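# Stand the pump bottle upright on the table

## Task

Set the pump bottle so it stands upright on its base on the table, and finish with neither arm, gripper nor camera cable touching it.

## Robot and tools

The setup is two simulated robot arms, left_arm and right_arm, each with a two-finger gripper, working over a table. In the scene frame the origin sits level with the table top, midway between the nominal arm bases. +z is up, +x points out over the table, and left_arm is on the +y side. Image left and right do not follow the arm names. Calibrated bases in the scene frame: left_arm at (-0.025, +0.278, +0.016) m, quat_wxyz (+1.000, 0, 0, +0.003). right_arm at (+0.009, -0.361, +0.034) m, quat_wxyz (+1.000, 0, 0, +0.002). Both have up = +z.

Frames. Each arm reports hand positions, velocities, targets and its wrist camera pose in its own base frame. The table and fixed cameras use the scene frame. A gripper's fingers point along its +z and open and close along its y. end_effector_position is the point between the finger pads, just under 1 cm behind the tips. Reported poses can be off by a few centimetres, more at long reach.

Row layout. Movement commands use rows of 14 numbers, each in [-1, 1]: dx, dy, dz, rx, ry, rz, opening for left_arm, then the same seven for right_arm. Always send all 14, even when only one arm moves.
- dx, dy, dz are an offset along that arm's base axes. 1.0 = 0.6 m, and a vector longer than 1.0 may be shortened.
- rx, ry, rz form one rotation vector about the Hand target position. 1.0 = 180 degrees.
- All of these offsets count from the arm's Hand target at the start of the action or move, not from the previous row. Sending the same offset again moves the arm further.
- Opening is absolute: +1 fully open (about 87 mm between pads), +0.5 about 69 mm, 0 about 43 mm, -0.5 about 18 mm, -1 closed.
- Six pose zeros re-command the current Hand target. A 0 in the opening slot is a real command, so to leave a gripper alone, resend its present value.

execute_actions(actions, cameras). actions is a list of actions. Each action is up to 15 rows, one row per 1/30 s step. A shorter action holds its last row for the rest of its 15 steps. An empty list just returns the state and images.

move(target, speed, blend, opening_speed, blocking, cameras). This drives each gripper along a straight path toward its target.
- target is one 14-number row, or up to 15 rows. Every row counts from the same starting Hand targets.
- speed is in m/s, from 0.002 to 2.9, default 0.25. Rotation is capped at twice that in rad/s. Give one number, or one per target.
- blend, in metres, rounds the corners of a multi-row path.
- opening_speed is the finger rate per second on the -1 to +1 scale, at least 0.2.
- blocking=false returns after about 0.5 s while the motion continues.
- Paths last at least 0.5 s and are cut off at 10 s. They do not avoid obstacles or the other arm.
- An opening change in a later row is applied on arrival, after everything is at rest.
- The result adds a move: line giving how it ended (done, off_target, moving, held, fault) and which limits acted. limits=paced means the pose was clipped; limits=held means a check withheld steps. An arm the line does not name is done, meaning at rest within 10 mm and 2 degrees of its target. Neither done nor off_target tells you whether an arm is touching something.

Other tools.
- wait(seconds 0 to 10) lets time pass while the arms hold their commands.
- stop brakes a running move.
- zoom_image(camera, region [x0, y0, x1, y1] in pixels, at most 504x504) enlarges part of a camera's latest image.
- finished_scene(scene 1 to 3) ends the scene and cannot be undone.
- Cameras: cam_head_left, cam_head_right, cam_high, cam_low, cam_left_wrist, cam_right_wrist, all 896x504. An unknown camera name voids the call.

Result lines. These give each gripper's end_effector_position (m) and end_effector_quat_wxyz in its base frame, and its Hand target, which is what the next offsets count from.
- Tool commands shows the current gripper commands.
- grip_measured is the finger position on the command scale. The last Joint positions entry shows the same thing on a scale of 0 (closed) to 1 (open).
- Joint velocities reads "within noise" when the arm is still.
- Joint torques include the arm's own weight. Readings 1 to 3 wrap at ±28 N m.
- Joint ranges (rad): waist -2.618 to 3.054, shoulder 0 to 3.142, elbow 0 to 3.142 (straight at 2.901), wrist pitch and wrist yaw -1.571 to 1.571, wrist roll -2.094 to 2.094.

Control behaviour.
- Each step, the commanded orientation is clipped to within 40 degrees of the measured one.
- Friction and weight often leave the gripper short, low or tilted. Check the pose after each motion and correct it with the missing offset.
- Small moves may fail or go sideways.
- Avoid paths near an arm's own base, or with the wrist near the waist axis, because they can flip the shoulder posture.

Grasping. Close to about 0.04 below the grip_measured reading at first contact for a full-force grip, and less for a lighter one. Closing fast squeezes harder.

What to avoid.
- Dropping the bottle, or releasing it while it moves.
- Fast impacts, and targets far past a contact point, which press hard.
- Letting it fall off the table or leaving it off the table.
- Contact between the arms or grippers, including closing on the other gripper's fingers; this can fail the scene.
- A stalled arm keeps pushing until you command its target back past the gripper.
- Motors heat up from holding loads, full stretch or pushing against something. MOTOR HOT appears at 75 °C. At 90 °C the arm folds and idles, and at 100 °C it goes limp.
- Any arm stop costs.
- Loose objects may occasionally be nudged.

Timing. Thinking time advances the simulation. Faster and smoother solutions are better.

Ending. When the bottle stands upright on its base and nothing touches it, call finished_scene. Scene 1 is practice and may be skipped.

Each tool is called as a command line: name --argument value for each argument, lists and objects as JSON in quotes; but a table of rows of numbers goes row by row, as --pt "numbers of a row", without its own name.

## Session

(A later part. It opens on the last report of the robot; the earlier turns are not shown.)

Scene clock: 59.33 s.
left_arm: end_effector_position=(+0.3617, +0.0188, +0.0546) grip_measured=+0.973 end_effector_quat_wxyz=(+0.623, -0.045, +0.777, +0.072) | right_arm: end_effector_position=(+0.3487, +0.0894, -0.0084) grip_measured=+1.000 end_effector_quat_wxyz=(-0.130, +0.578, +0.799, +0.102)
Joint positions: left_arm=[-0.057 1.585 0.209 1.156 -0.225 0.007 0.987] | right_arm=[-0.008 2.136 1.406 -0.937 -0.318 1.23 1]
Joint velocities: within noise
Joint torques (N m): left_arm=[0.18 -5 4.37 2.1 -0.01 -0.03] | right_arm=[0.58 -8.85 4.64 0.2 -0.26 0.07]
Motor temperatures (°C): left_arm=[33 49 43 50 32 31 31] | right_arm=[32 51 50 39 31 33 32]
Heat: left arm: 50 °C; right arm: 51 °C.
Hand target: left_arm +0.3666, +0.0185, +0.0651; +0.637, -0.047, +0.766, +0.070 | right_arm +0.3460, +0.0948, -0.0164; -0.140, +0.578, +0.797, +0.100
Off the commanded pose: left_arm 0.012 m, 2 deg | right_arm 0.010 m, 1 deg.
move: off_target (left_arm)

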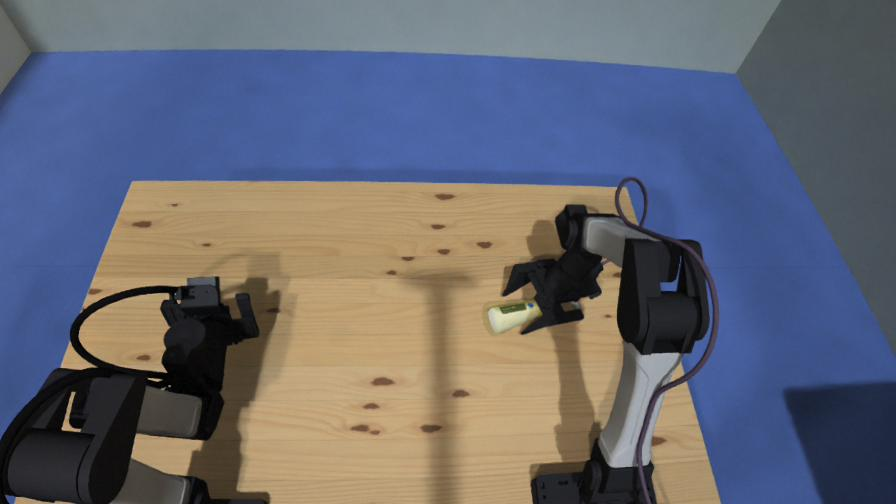

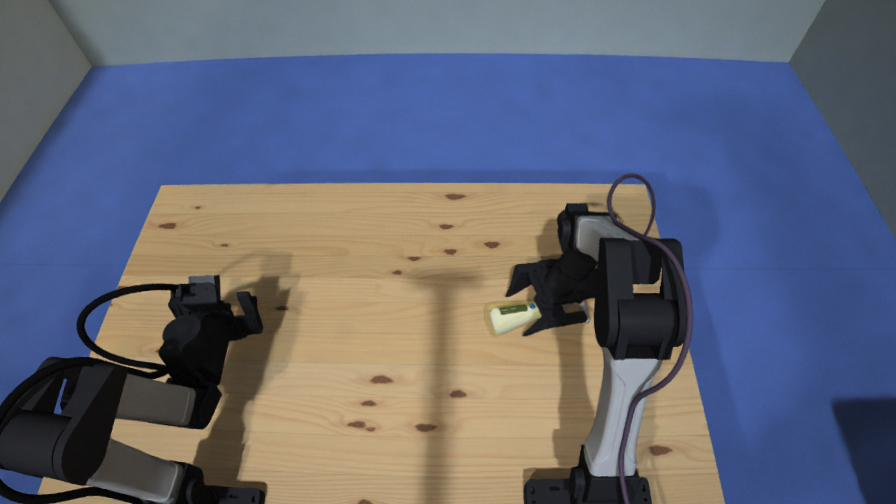

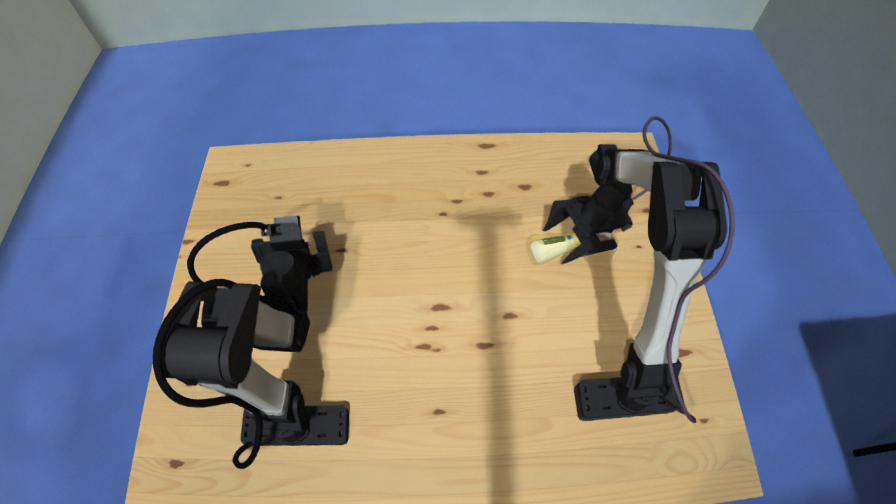

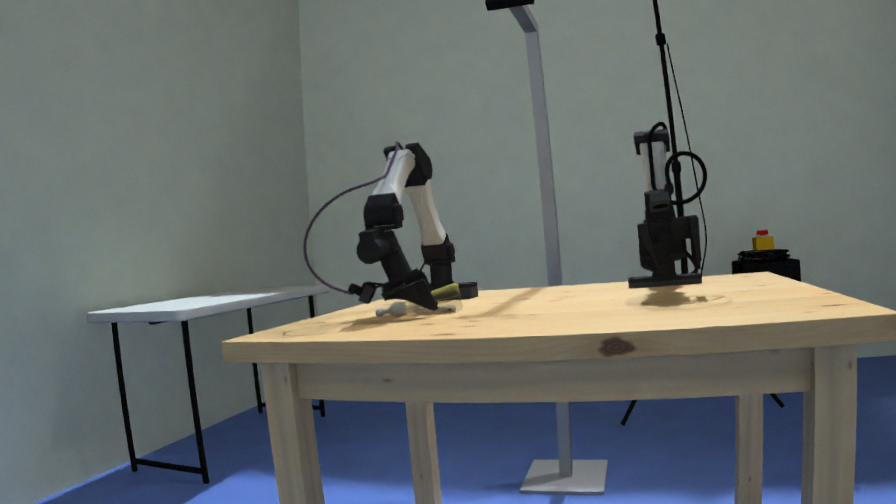

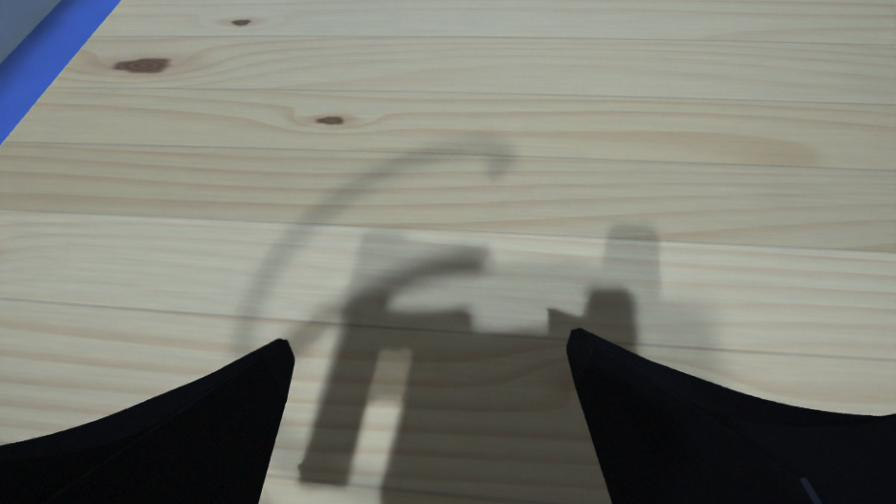

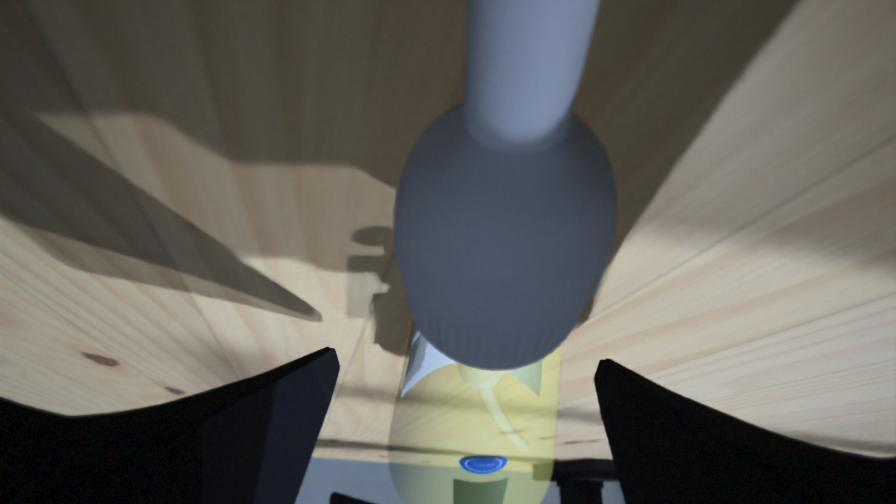

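move --target '[0,0,0,0,0,0,1,0,0,0,0,0,0,-0.4]' --opening_speed 0.5

zoom_image --camera "cam_low" --region '[330, 200, 500, 334]'

zoom_image --camera "cam_head_left" --region '[440, 220, 640, 350]'

Scene clock: 64.80 s.
left_arm: end_effector_position=(+0.3617, +0.0188, +0.0546) grip_measured=+0.973 end_effector_quat_wxyz=(+0.623, -0.045, +0.777, +0.072) | right_arm: end_effector_position=(+0.3495, +0.0896, -0.0084) grip_measured=+0.128 end_effector_quat_wxyz=(-0.129, +0.579, +0.799, +0.103)
Joint positions: left_arm=[-0.057 1.585 0.209 1.156 -0.225 0.007 0.987] | right_arm=[-0.008 2.136 1.406 -0.934 -0.319 1.231 0.564]
Joint velocities: within noise
Joint torques (N m): left_arm=[0.18 -5 4.37 2.1 -0.02 -0.03] | right_arm=[0.55 -8.9 4.67 0.22 -0.26 0.06]
Motor temperatures (°C): left_arm=[33 49 43 50 32 31 31] | right_arm=[32 51 49 39 31 33 32]
Heat: left arm: 50 °C; right arm: 51 °C.
Hand target: left_arm +0.3666, +0.0185, +0.0651; +0.637, -0.047, +0.766, +0.070 | right_arm +0.3461, +0.0948, -0.0164; -0.140, +0.579, +0.797, +0.100
Off the commanded pose: left_arm 0.012 m, 2 deg | right_arm 0.010 m, 1 deg.
move: off_target (left_arm)

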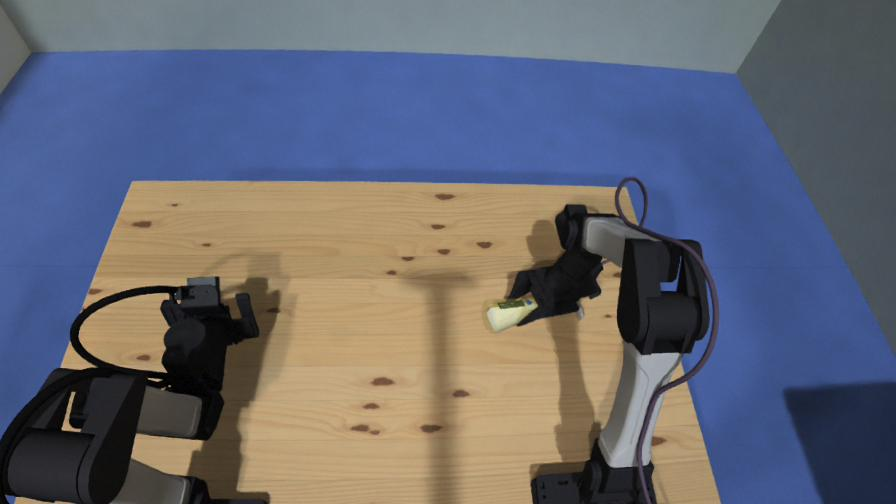

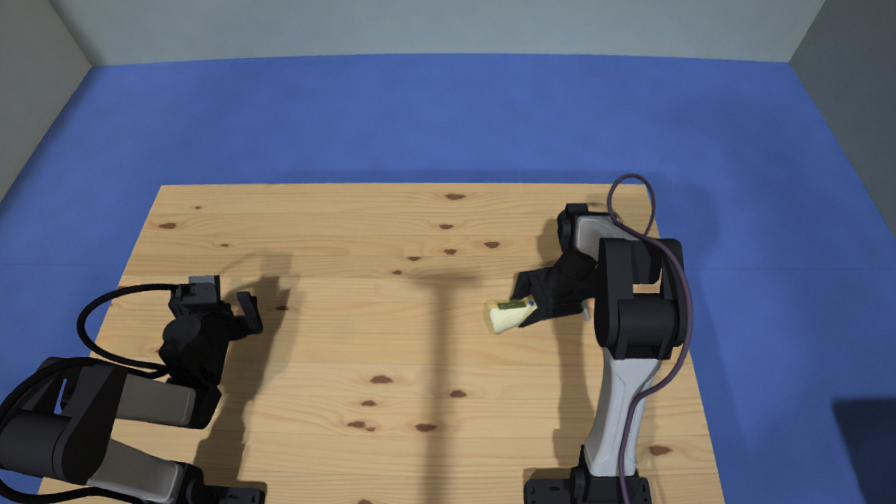

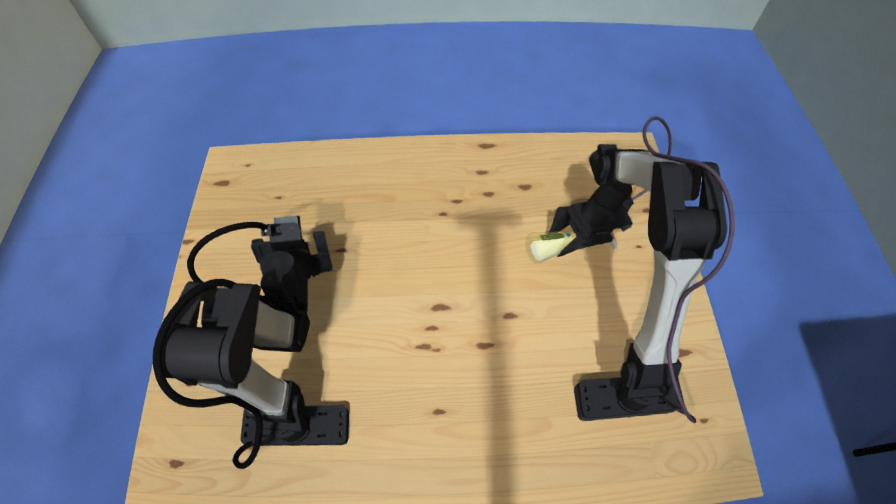

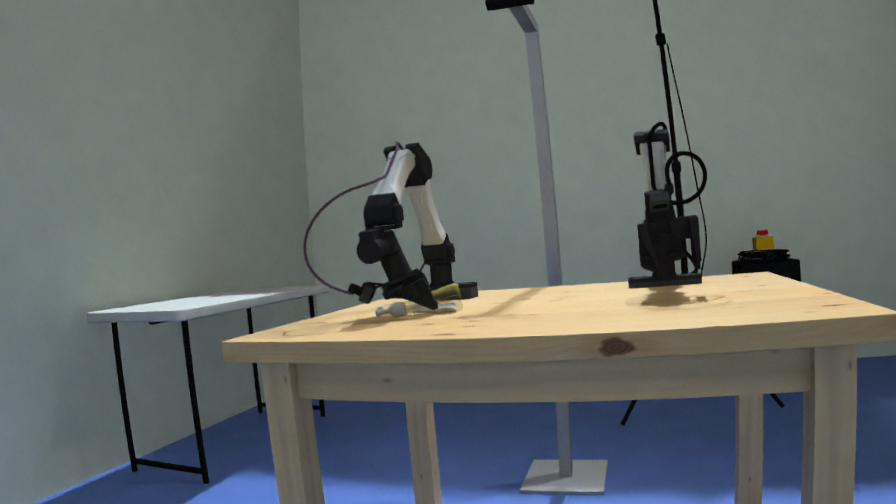

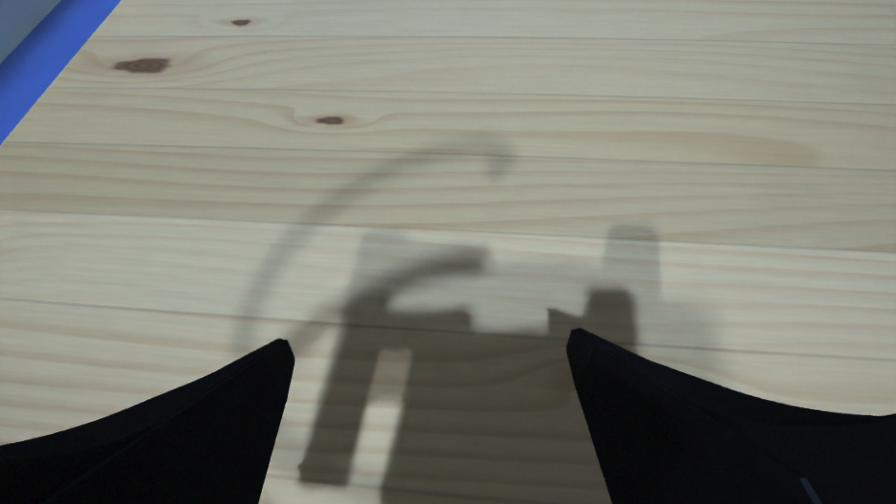

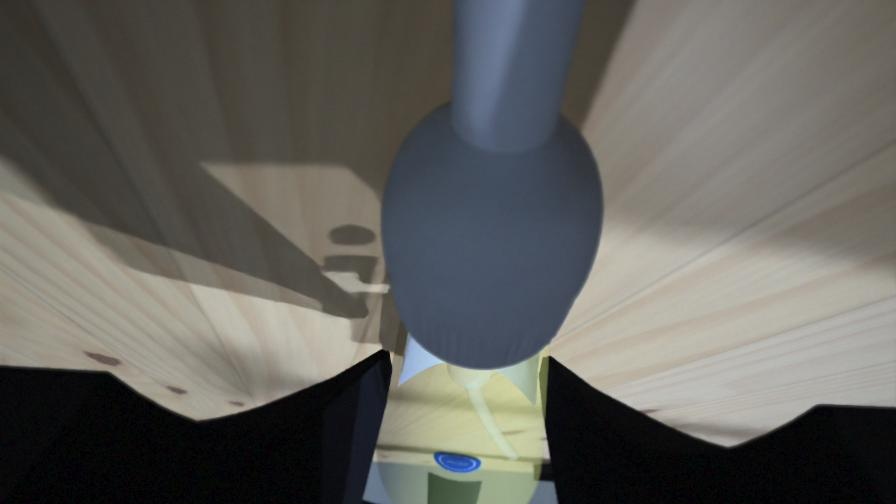

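Scaled by 2.965 from the camera's 896x504 image, which has a finer 1280x720 frame.

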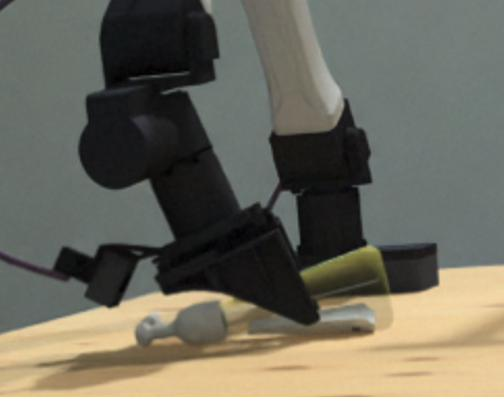

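Scaled by 2.520 from the camera's 896x504 image, which has a finer 1280x720 frame.

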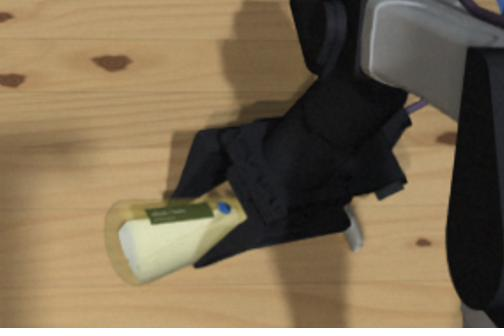

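move --target '[0,0,0,0,0,0,1,-0.06,-0.04,0.25,0,0,0,-0.4]' --speed 0.15

zoom_image --camera "cam_low" --region '[330, 200, 500, 334]'

Scene clock: 69.27 s.
left_arm: end_effector_position=(+0.3617, +0.0188, +0.0546) grip_measured=+0.973 end_effector_quat_wxyz=(+0.623, -0.045, +0.777, +0.072) | right_arm: end_effector_position=(+0.3091, +0.0714, +0.1121) grip_measured=+0.128 end_effector_quat_wxyz=(-0.154, +0.581, +0.795, +0.083)
Joint positions: left_arm=[-0.057 1.585 0.209 1.156 -0.225 0.007 0.987] | right_arm=[-0.059 1.917 1.572 -1.402 -0.306 1.175 0.564]
Joint velocities: within noise
Joint torques (N m): left_arm=[0.18 -5 4.37 2.11 -0.01 -0.04] | right_arm=[-0.99 -13.38 8.72 -0.28 -0.28 -0.07]
Motor temperatures (°C): left_arm=[33 49 43 50 32 30 31] | right_arm=[32 52 49 38 31 33 32]
Heat: left arm: 50 °C; right arm: 52 °C.
Hand target: left_arm +0.3666, +0.0185, +0.0651; +0.637, -0.047, +0.766, +0.070 | right_arm +0.3101, +0.0709, +0.1336; -0.140, +0.578, +0.797, +0.100
Off the commanded pose: left_arm 0.012 m, 2 deg | right_arm 0.022 m, 3 deg.
move: off_target (left_arm, right_arm)

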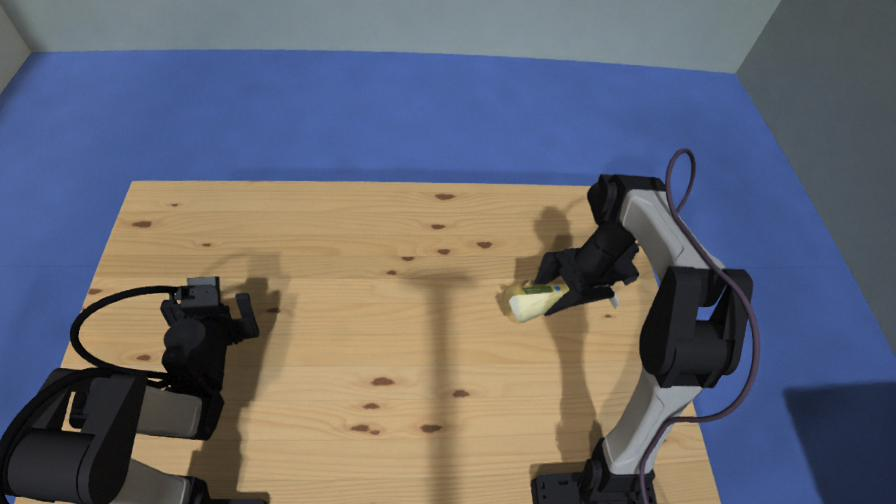

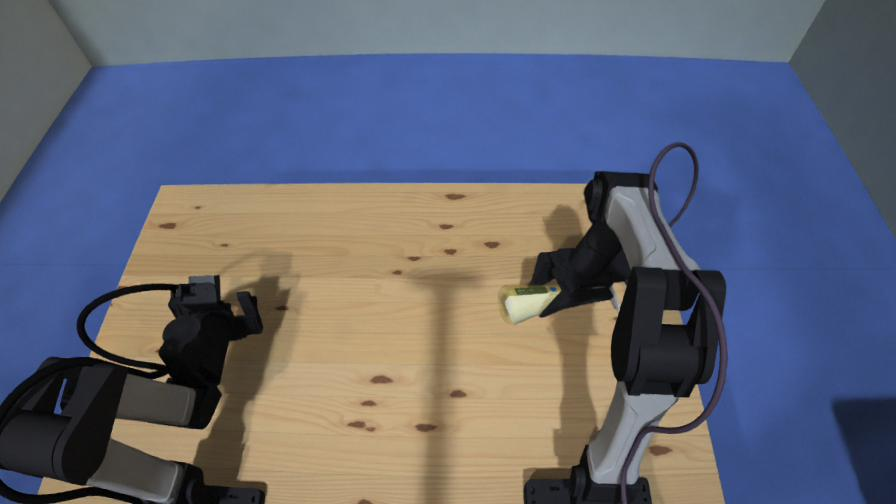

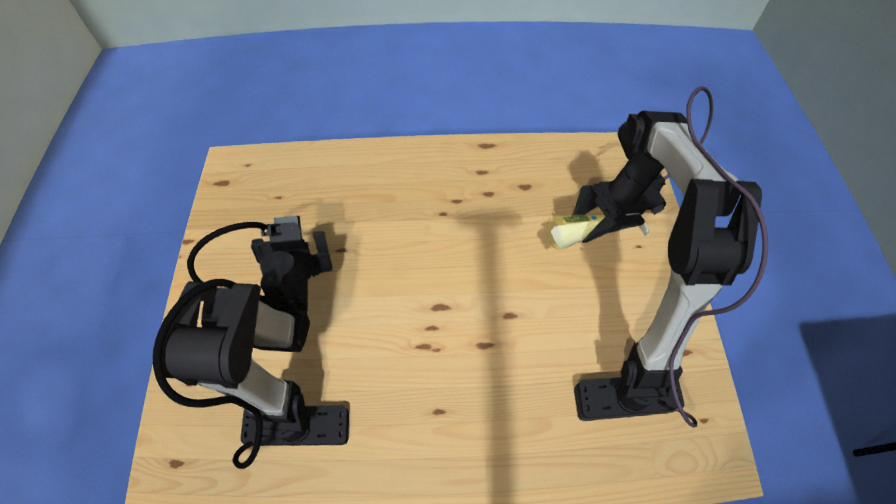

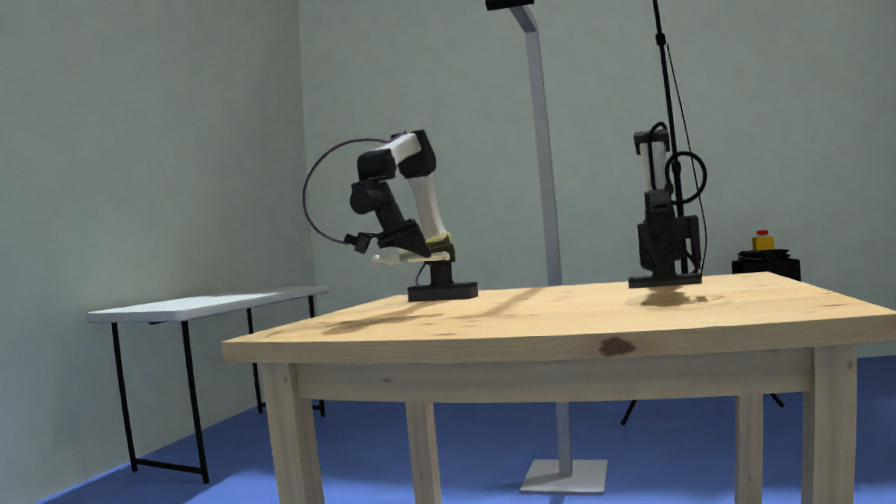

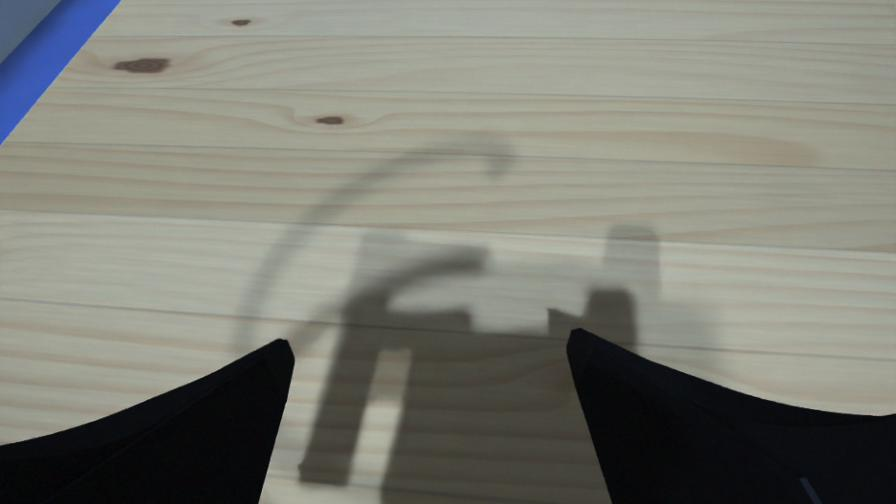

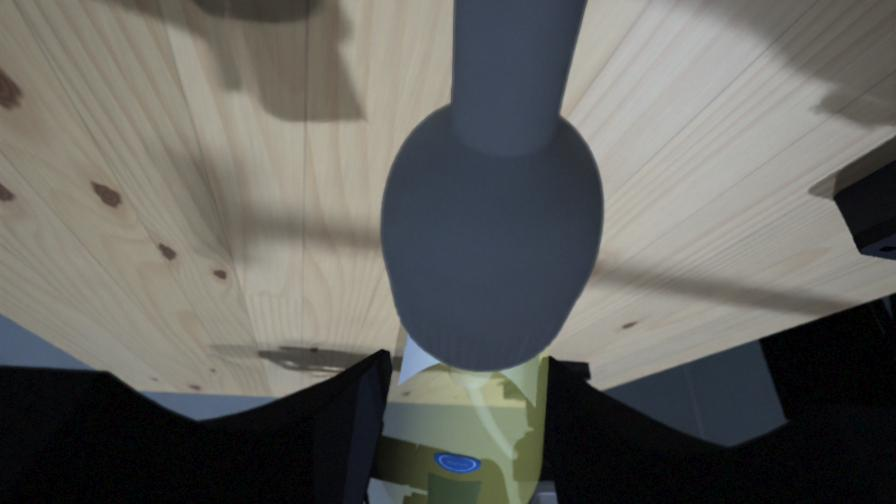

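Scaled by 2.965 from the camera's 896x504 image, which has a finer 1280x720 frame.

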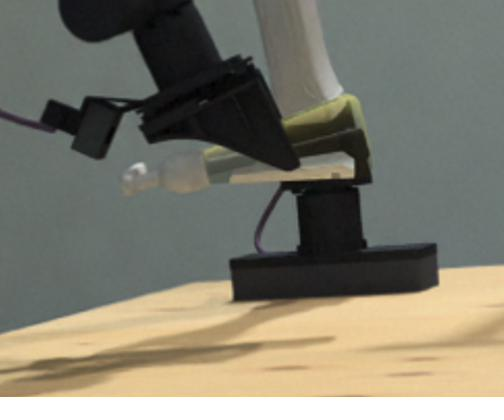

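move --target '[0,0,0,0,0,0,1,0.02,-0.03,0.05,-0.345,-0.477,0.286,-0.4]' --speed 0.25

zoom_image --camera "cam_low" --region '[330, 180, 500, 314]'

Scene clock: 81.33 s.
left_arm: end_effector_position=(+0.3617, +0.0188, +0.0546) grip_measured=+0.973 end_effector_quat_wxyz=(+0.623, -0.045, +0.777, +0.072) | right_arm: end_effector_position=(+0.3136, +0.0515, +0.1458) grip_measured=+0.128 end_effector_quat_wxyz=(+0.618, -0.005, +0.786, -0.009)
Joint positions: left_arm=[-0.057 1.585 0.209 1.156 -0.225 0.007 0.987] | right_arm=[0.338 0.857 0.347 0.258 0.335 0.063 0.564]
Joint velocities: within noise
Joint torques (N m): left_arm=[0.18 -5 4.37 2.11 -0.01 -0.03] | right_arm=[-1.14 -1.68 7.49 2.51 -0.07 -0.07]
Motor temperatures (°C): left_arm=[33 49 43 50 32 30 31] | right_arm=[32 54 50 40 31 33 33]
Heat: left arm: 50 °C; right arm: 54 °C.
Hand target: left_arm +0.3666, +0.0185, +0.0651; +0.637, -0.047, +0.766, +0.070 | right_arm +0.3221, +0.0529, +0.1636; +0.649, +0.001, +0.761, +0.001
Off the commanded pose: left_arm 0.012 m, 2 deg | right_arm 0.020 m, 5 deg.
move: off_target (left_arm, right_arm)

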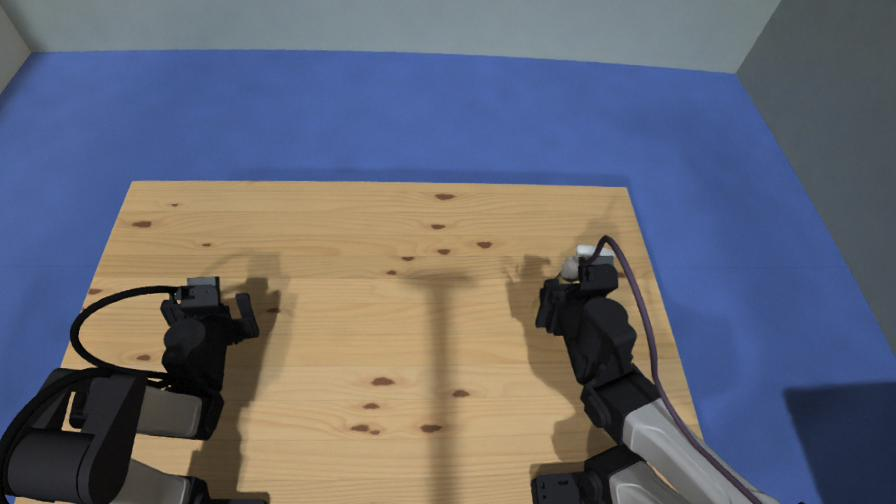

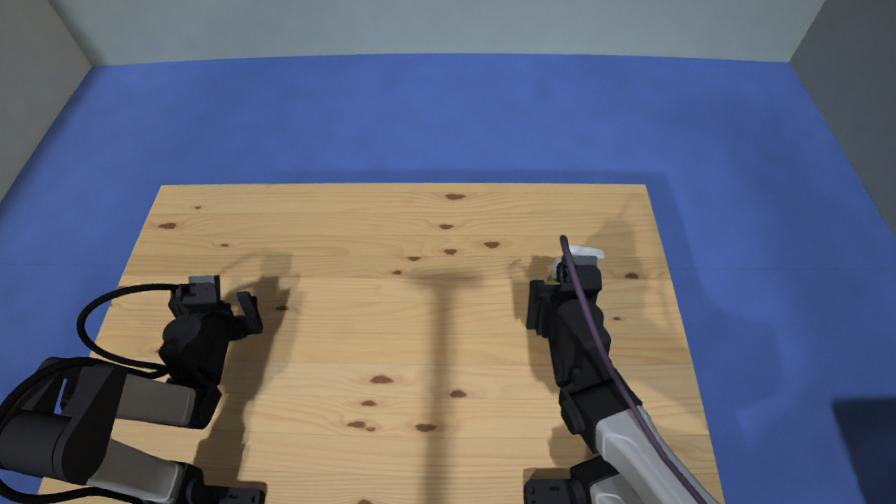

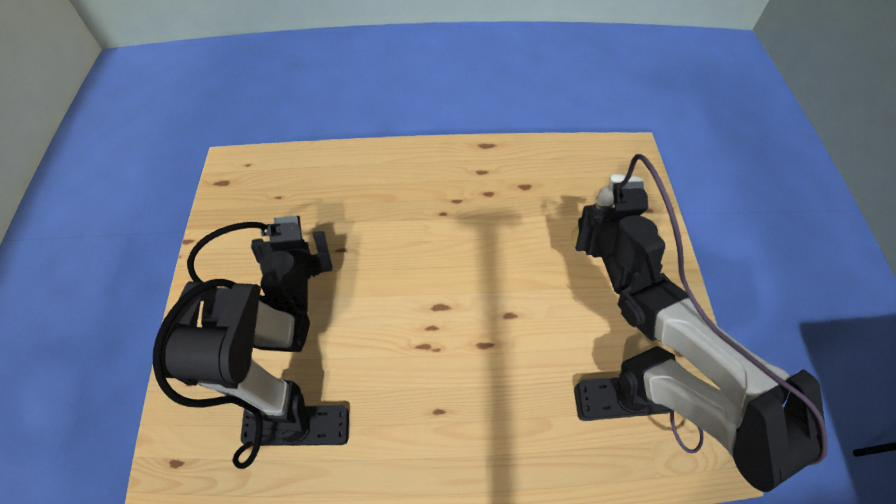

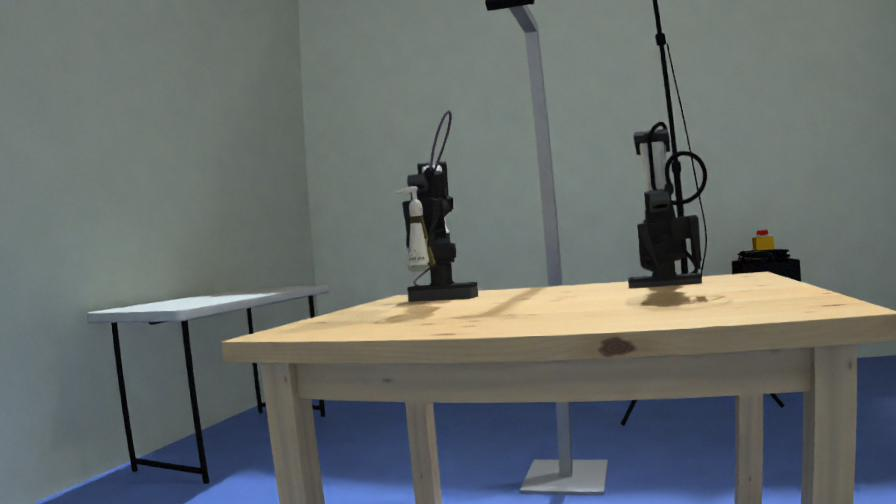

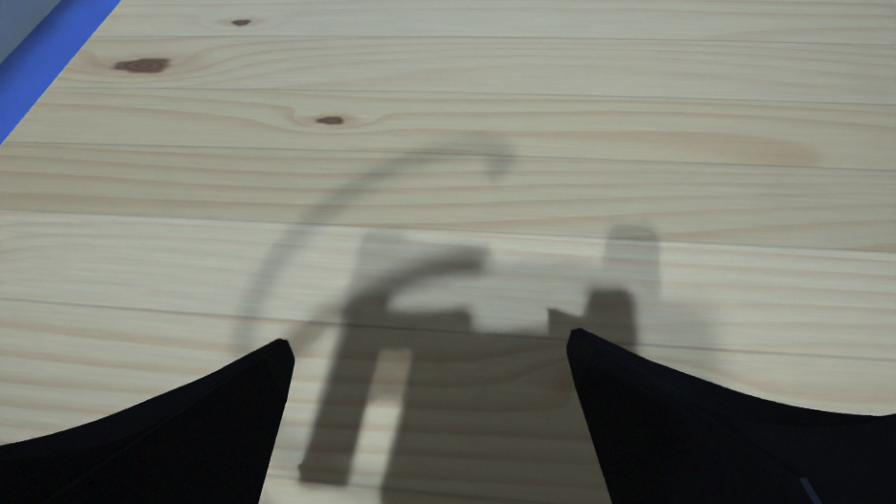

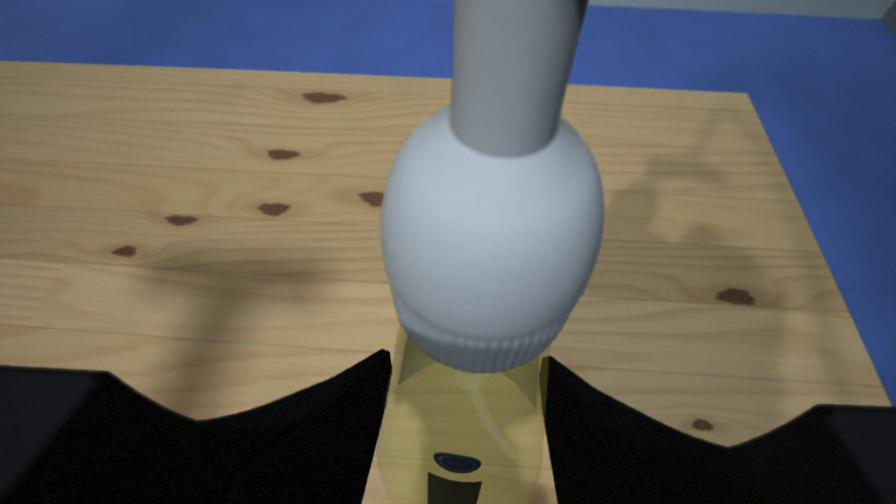

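Scaled by 2.965 from the camera's 896x504 image, which has a finer 1280x720 frame.

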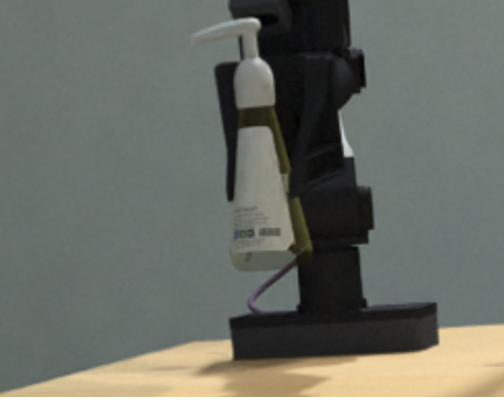

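move --target '[0,0,0,0,0,0,1,0.02,0.02,-0.155,0,-0.026,0,-0.4]' --speed 0.15

zoom_image --camera "cam_low" --region '[330, 200, 500, 334]'

Scene clock: 87.47 s.
left_arm: end_effector_position=(+0.3617, +0.0188, +0.0546) grip_measured=+0.973 end_effector_quat_wxyz=(+0.623, -0.045, +0.777, +0.072) | right_arm: end_effector_position=(+0.3290, +0.0604, +0.0523) grip_measured=+0.125 end_effector_quat_wxyz=(+0.649, -0.004, +0.760, -0.010)
Joint positions: left_arm=[-0.057 1.585 0.209 1.156 -0.225 0.007 0.987] | right_arm=[0.37 1.632 0.081 1.382 0.375 0.041 0.563]
Joint velocities: within noise
Joint torques (N m): left_arm=[0.18 -5 4.37 2.11 -0.02 -0.03] | right_arm=[0.42 -3.67 3.28 2.6 0 -0.08]
Motor temperatures (°C): left_arm=[33 49 42 50 32 30 31] | right_arm=[32 52 50 42 31 33 33]
Heat: left arm: 50 °C; right arm: 52 °C.
Hand target: left_arm +0.3666, +0.0185, +0.0651; +0.637, -0.047, +0.766, +0.070 | right_arm +0.3340, +0.0648, +0.0705; +0.679, +0.001, +0.734, +0.001
Off the commanded pose: left_arm 0.012 m, 2 deg | right_arm 0.019 m, 5 deg.
move: off_target (left_arm, right_arm)

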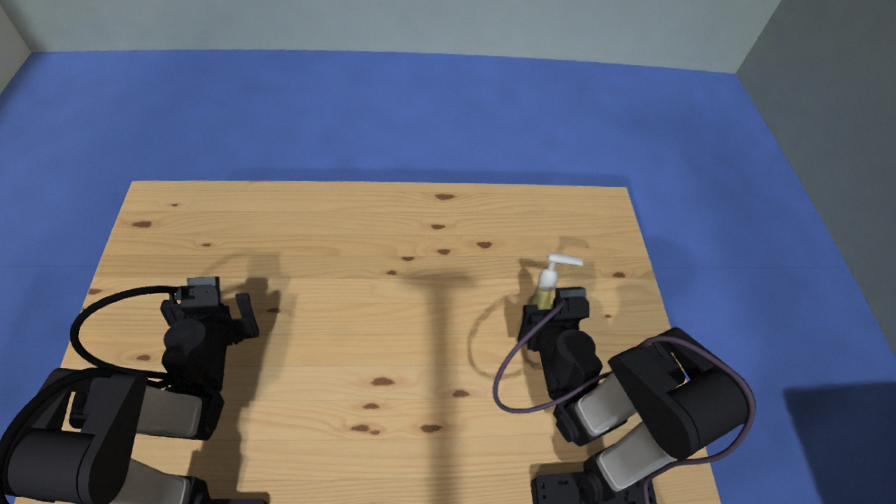

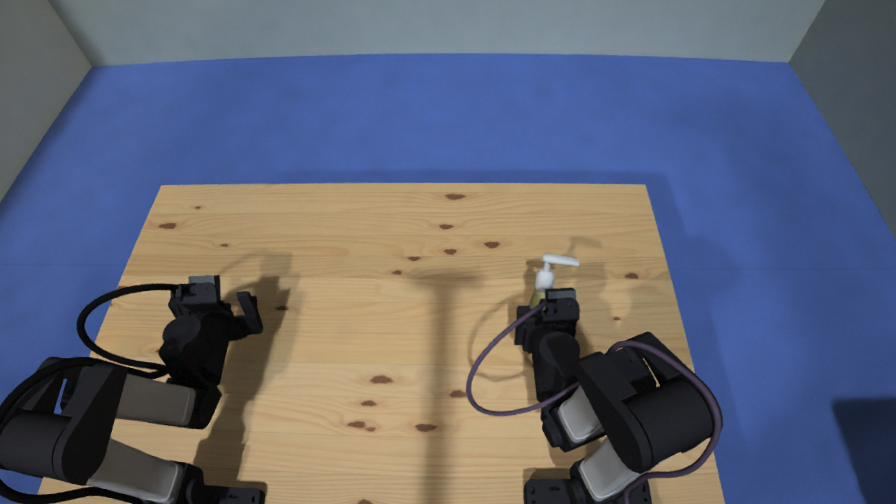

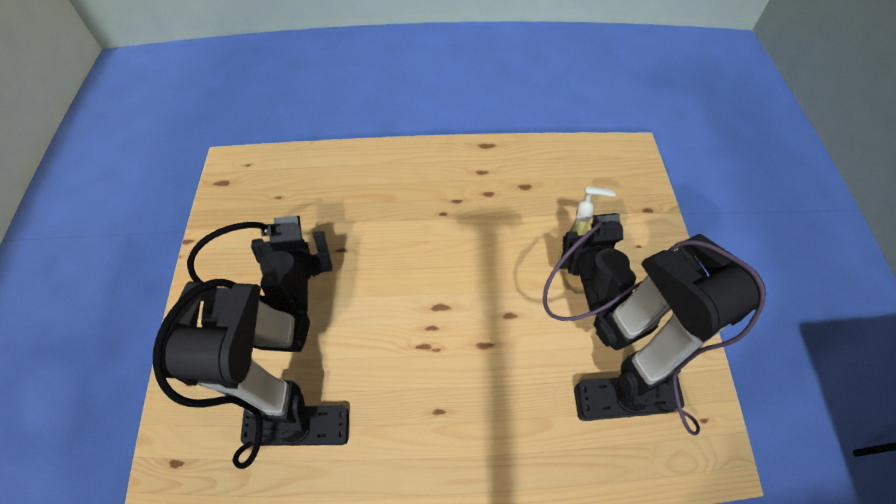

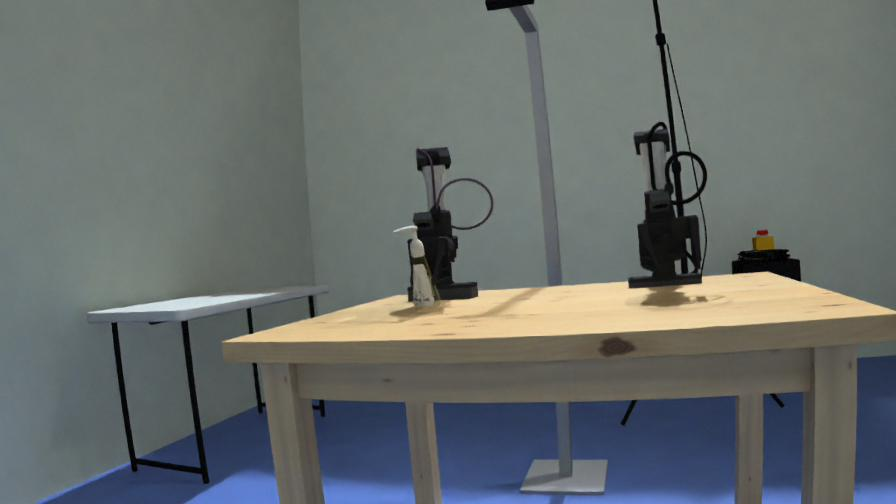

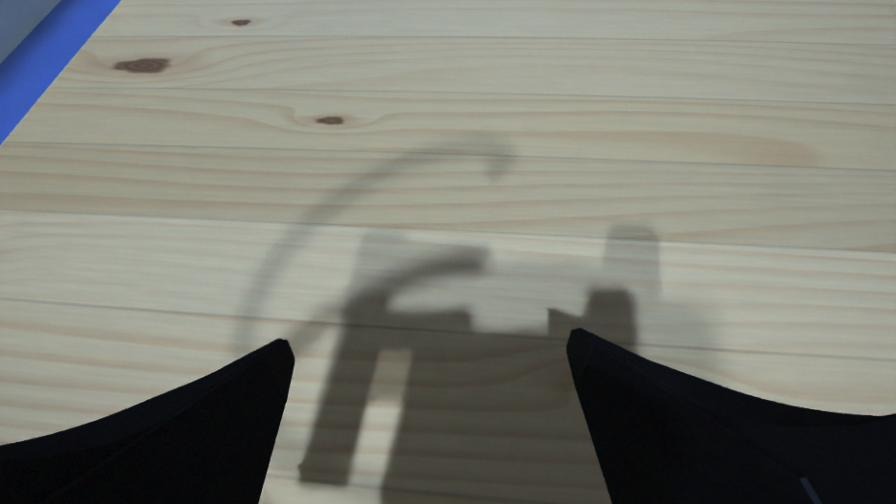

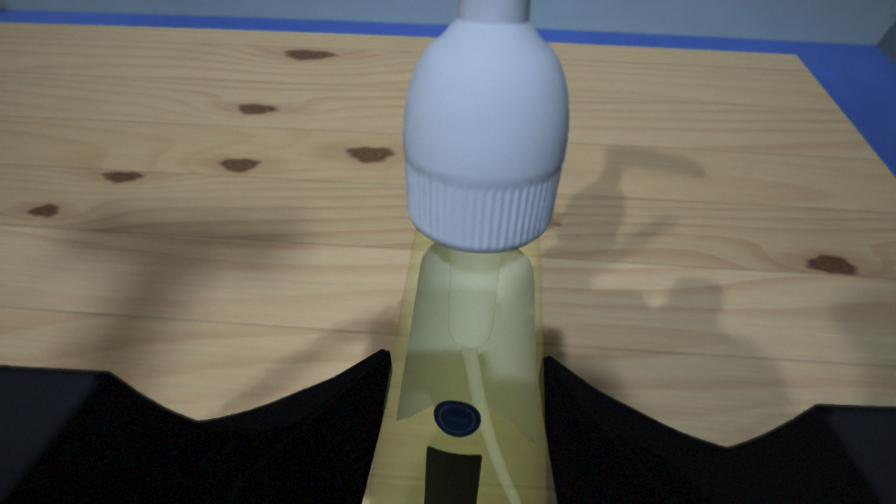

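Scaled by 2.965 from the camera's 896x504 image, which has a finer 1280x720 frame.

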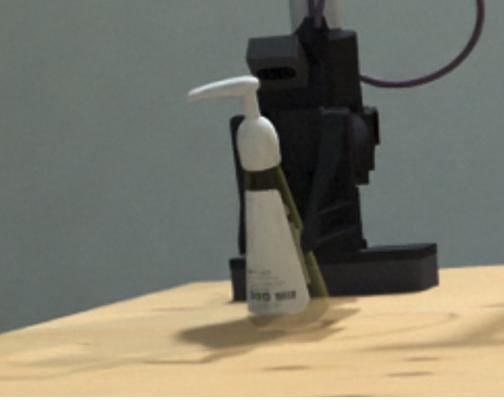

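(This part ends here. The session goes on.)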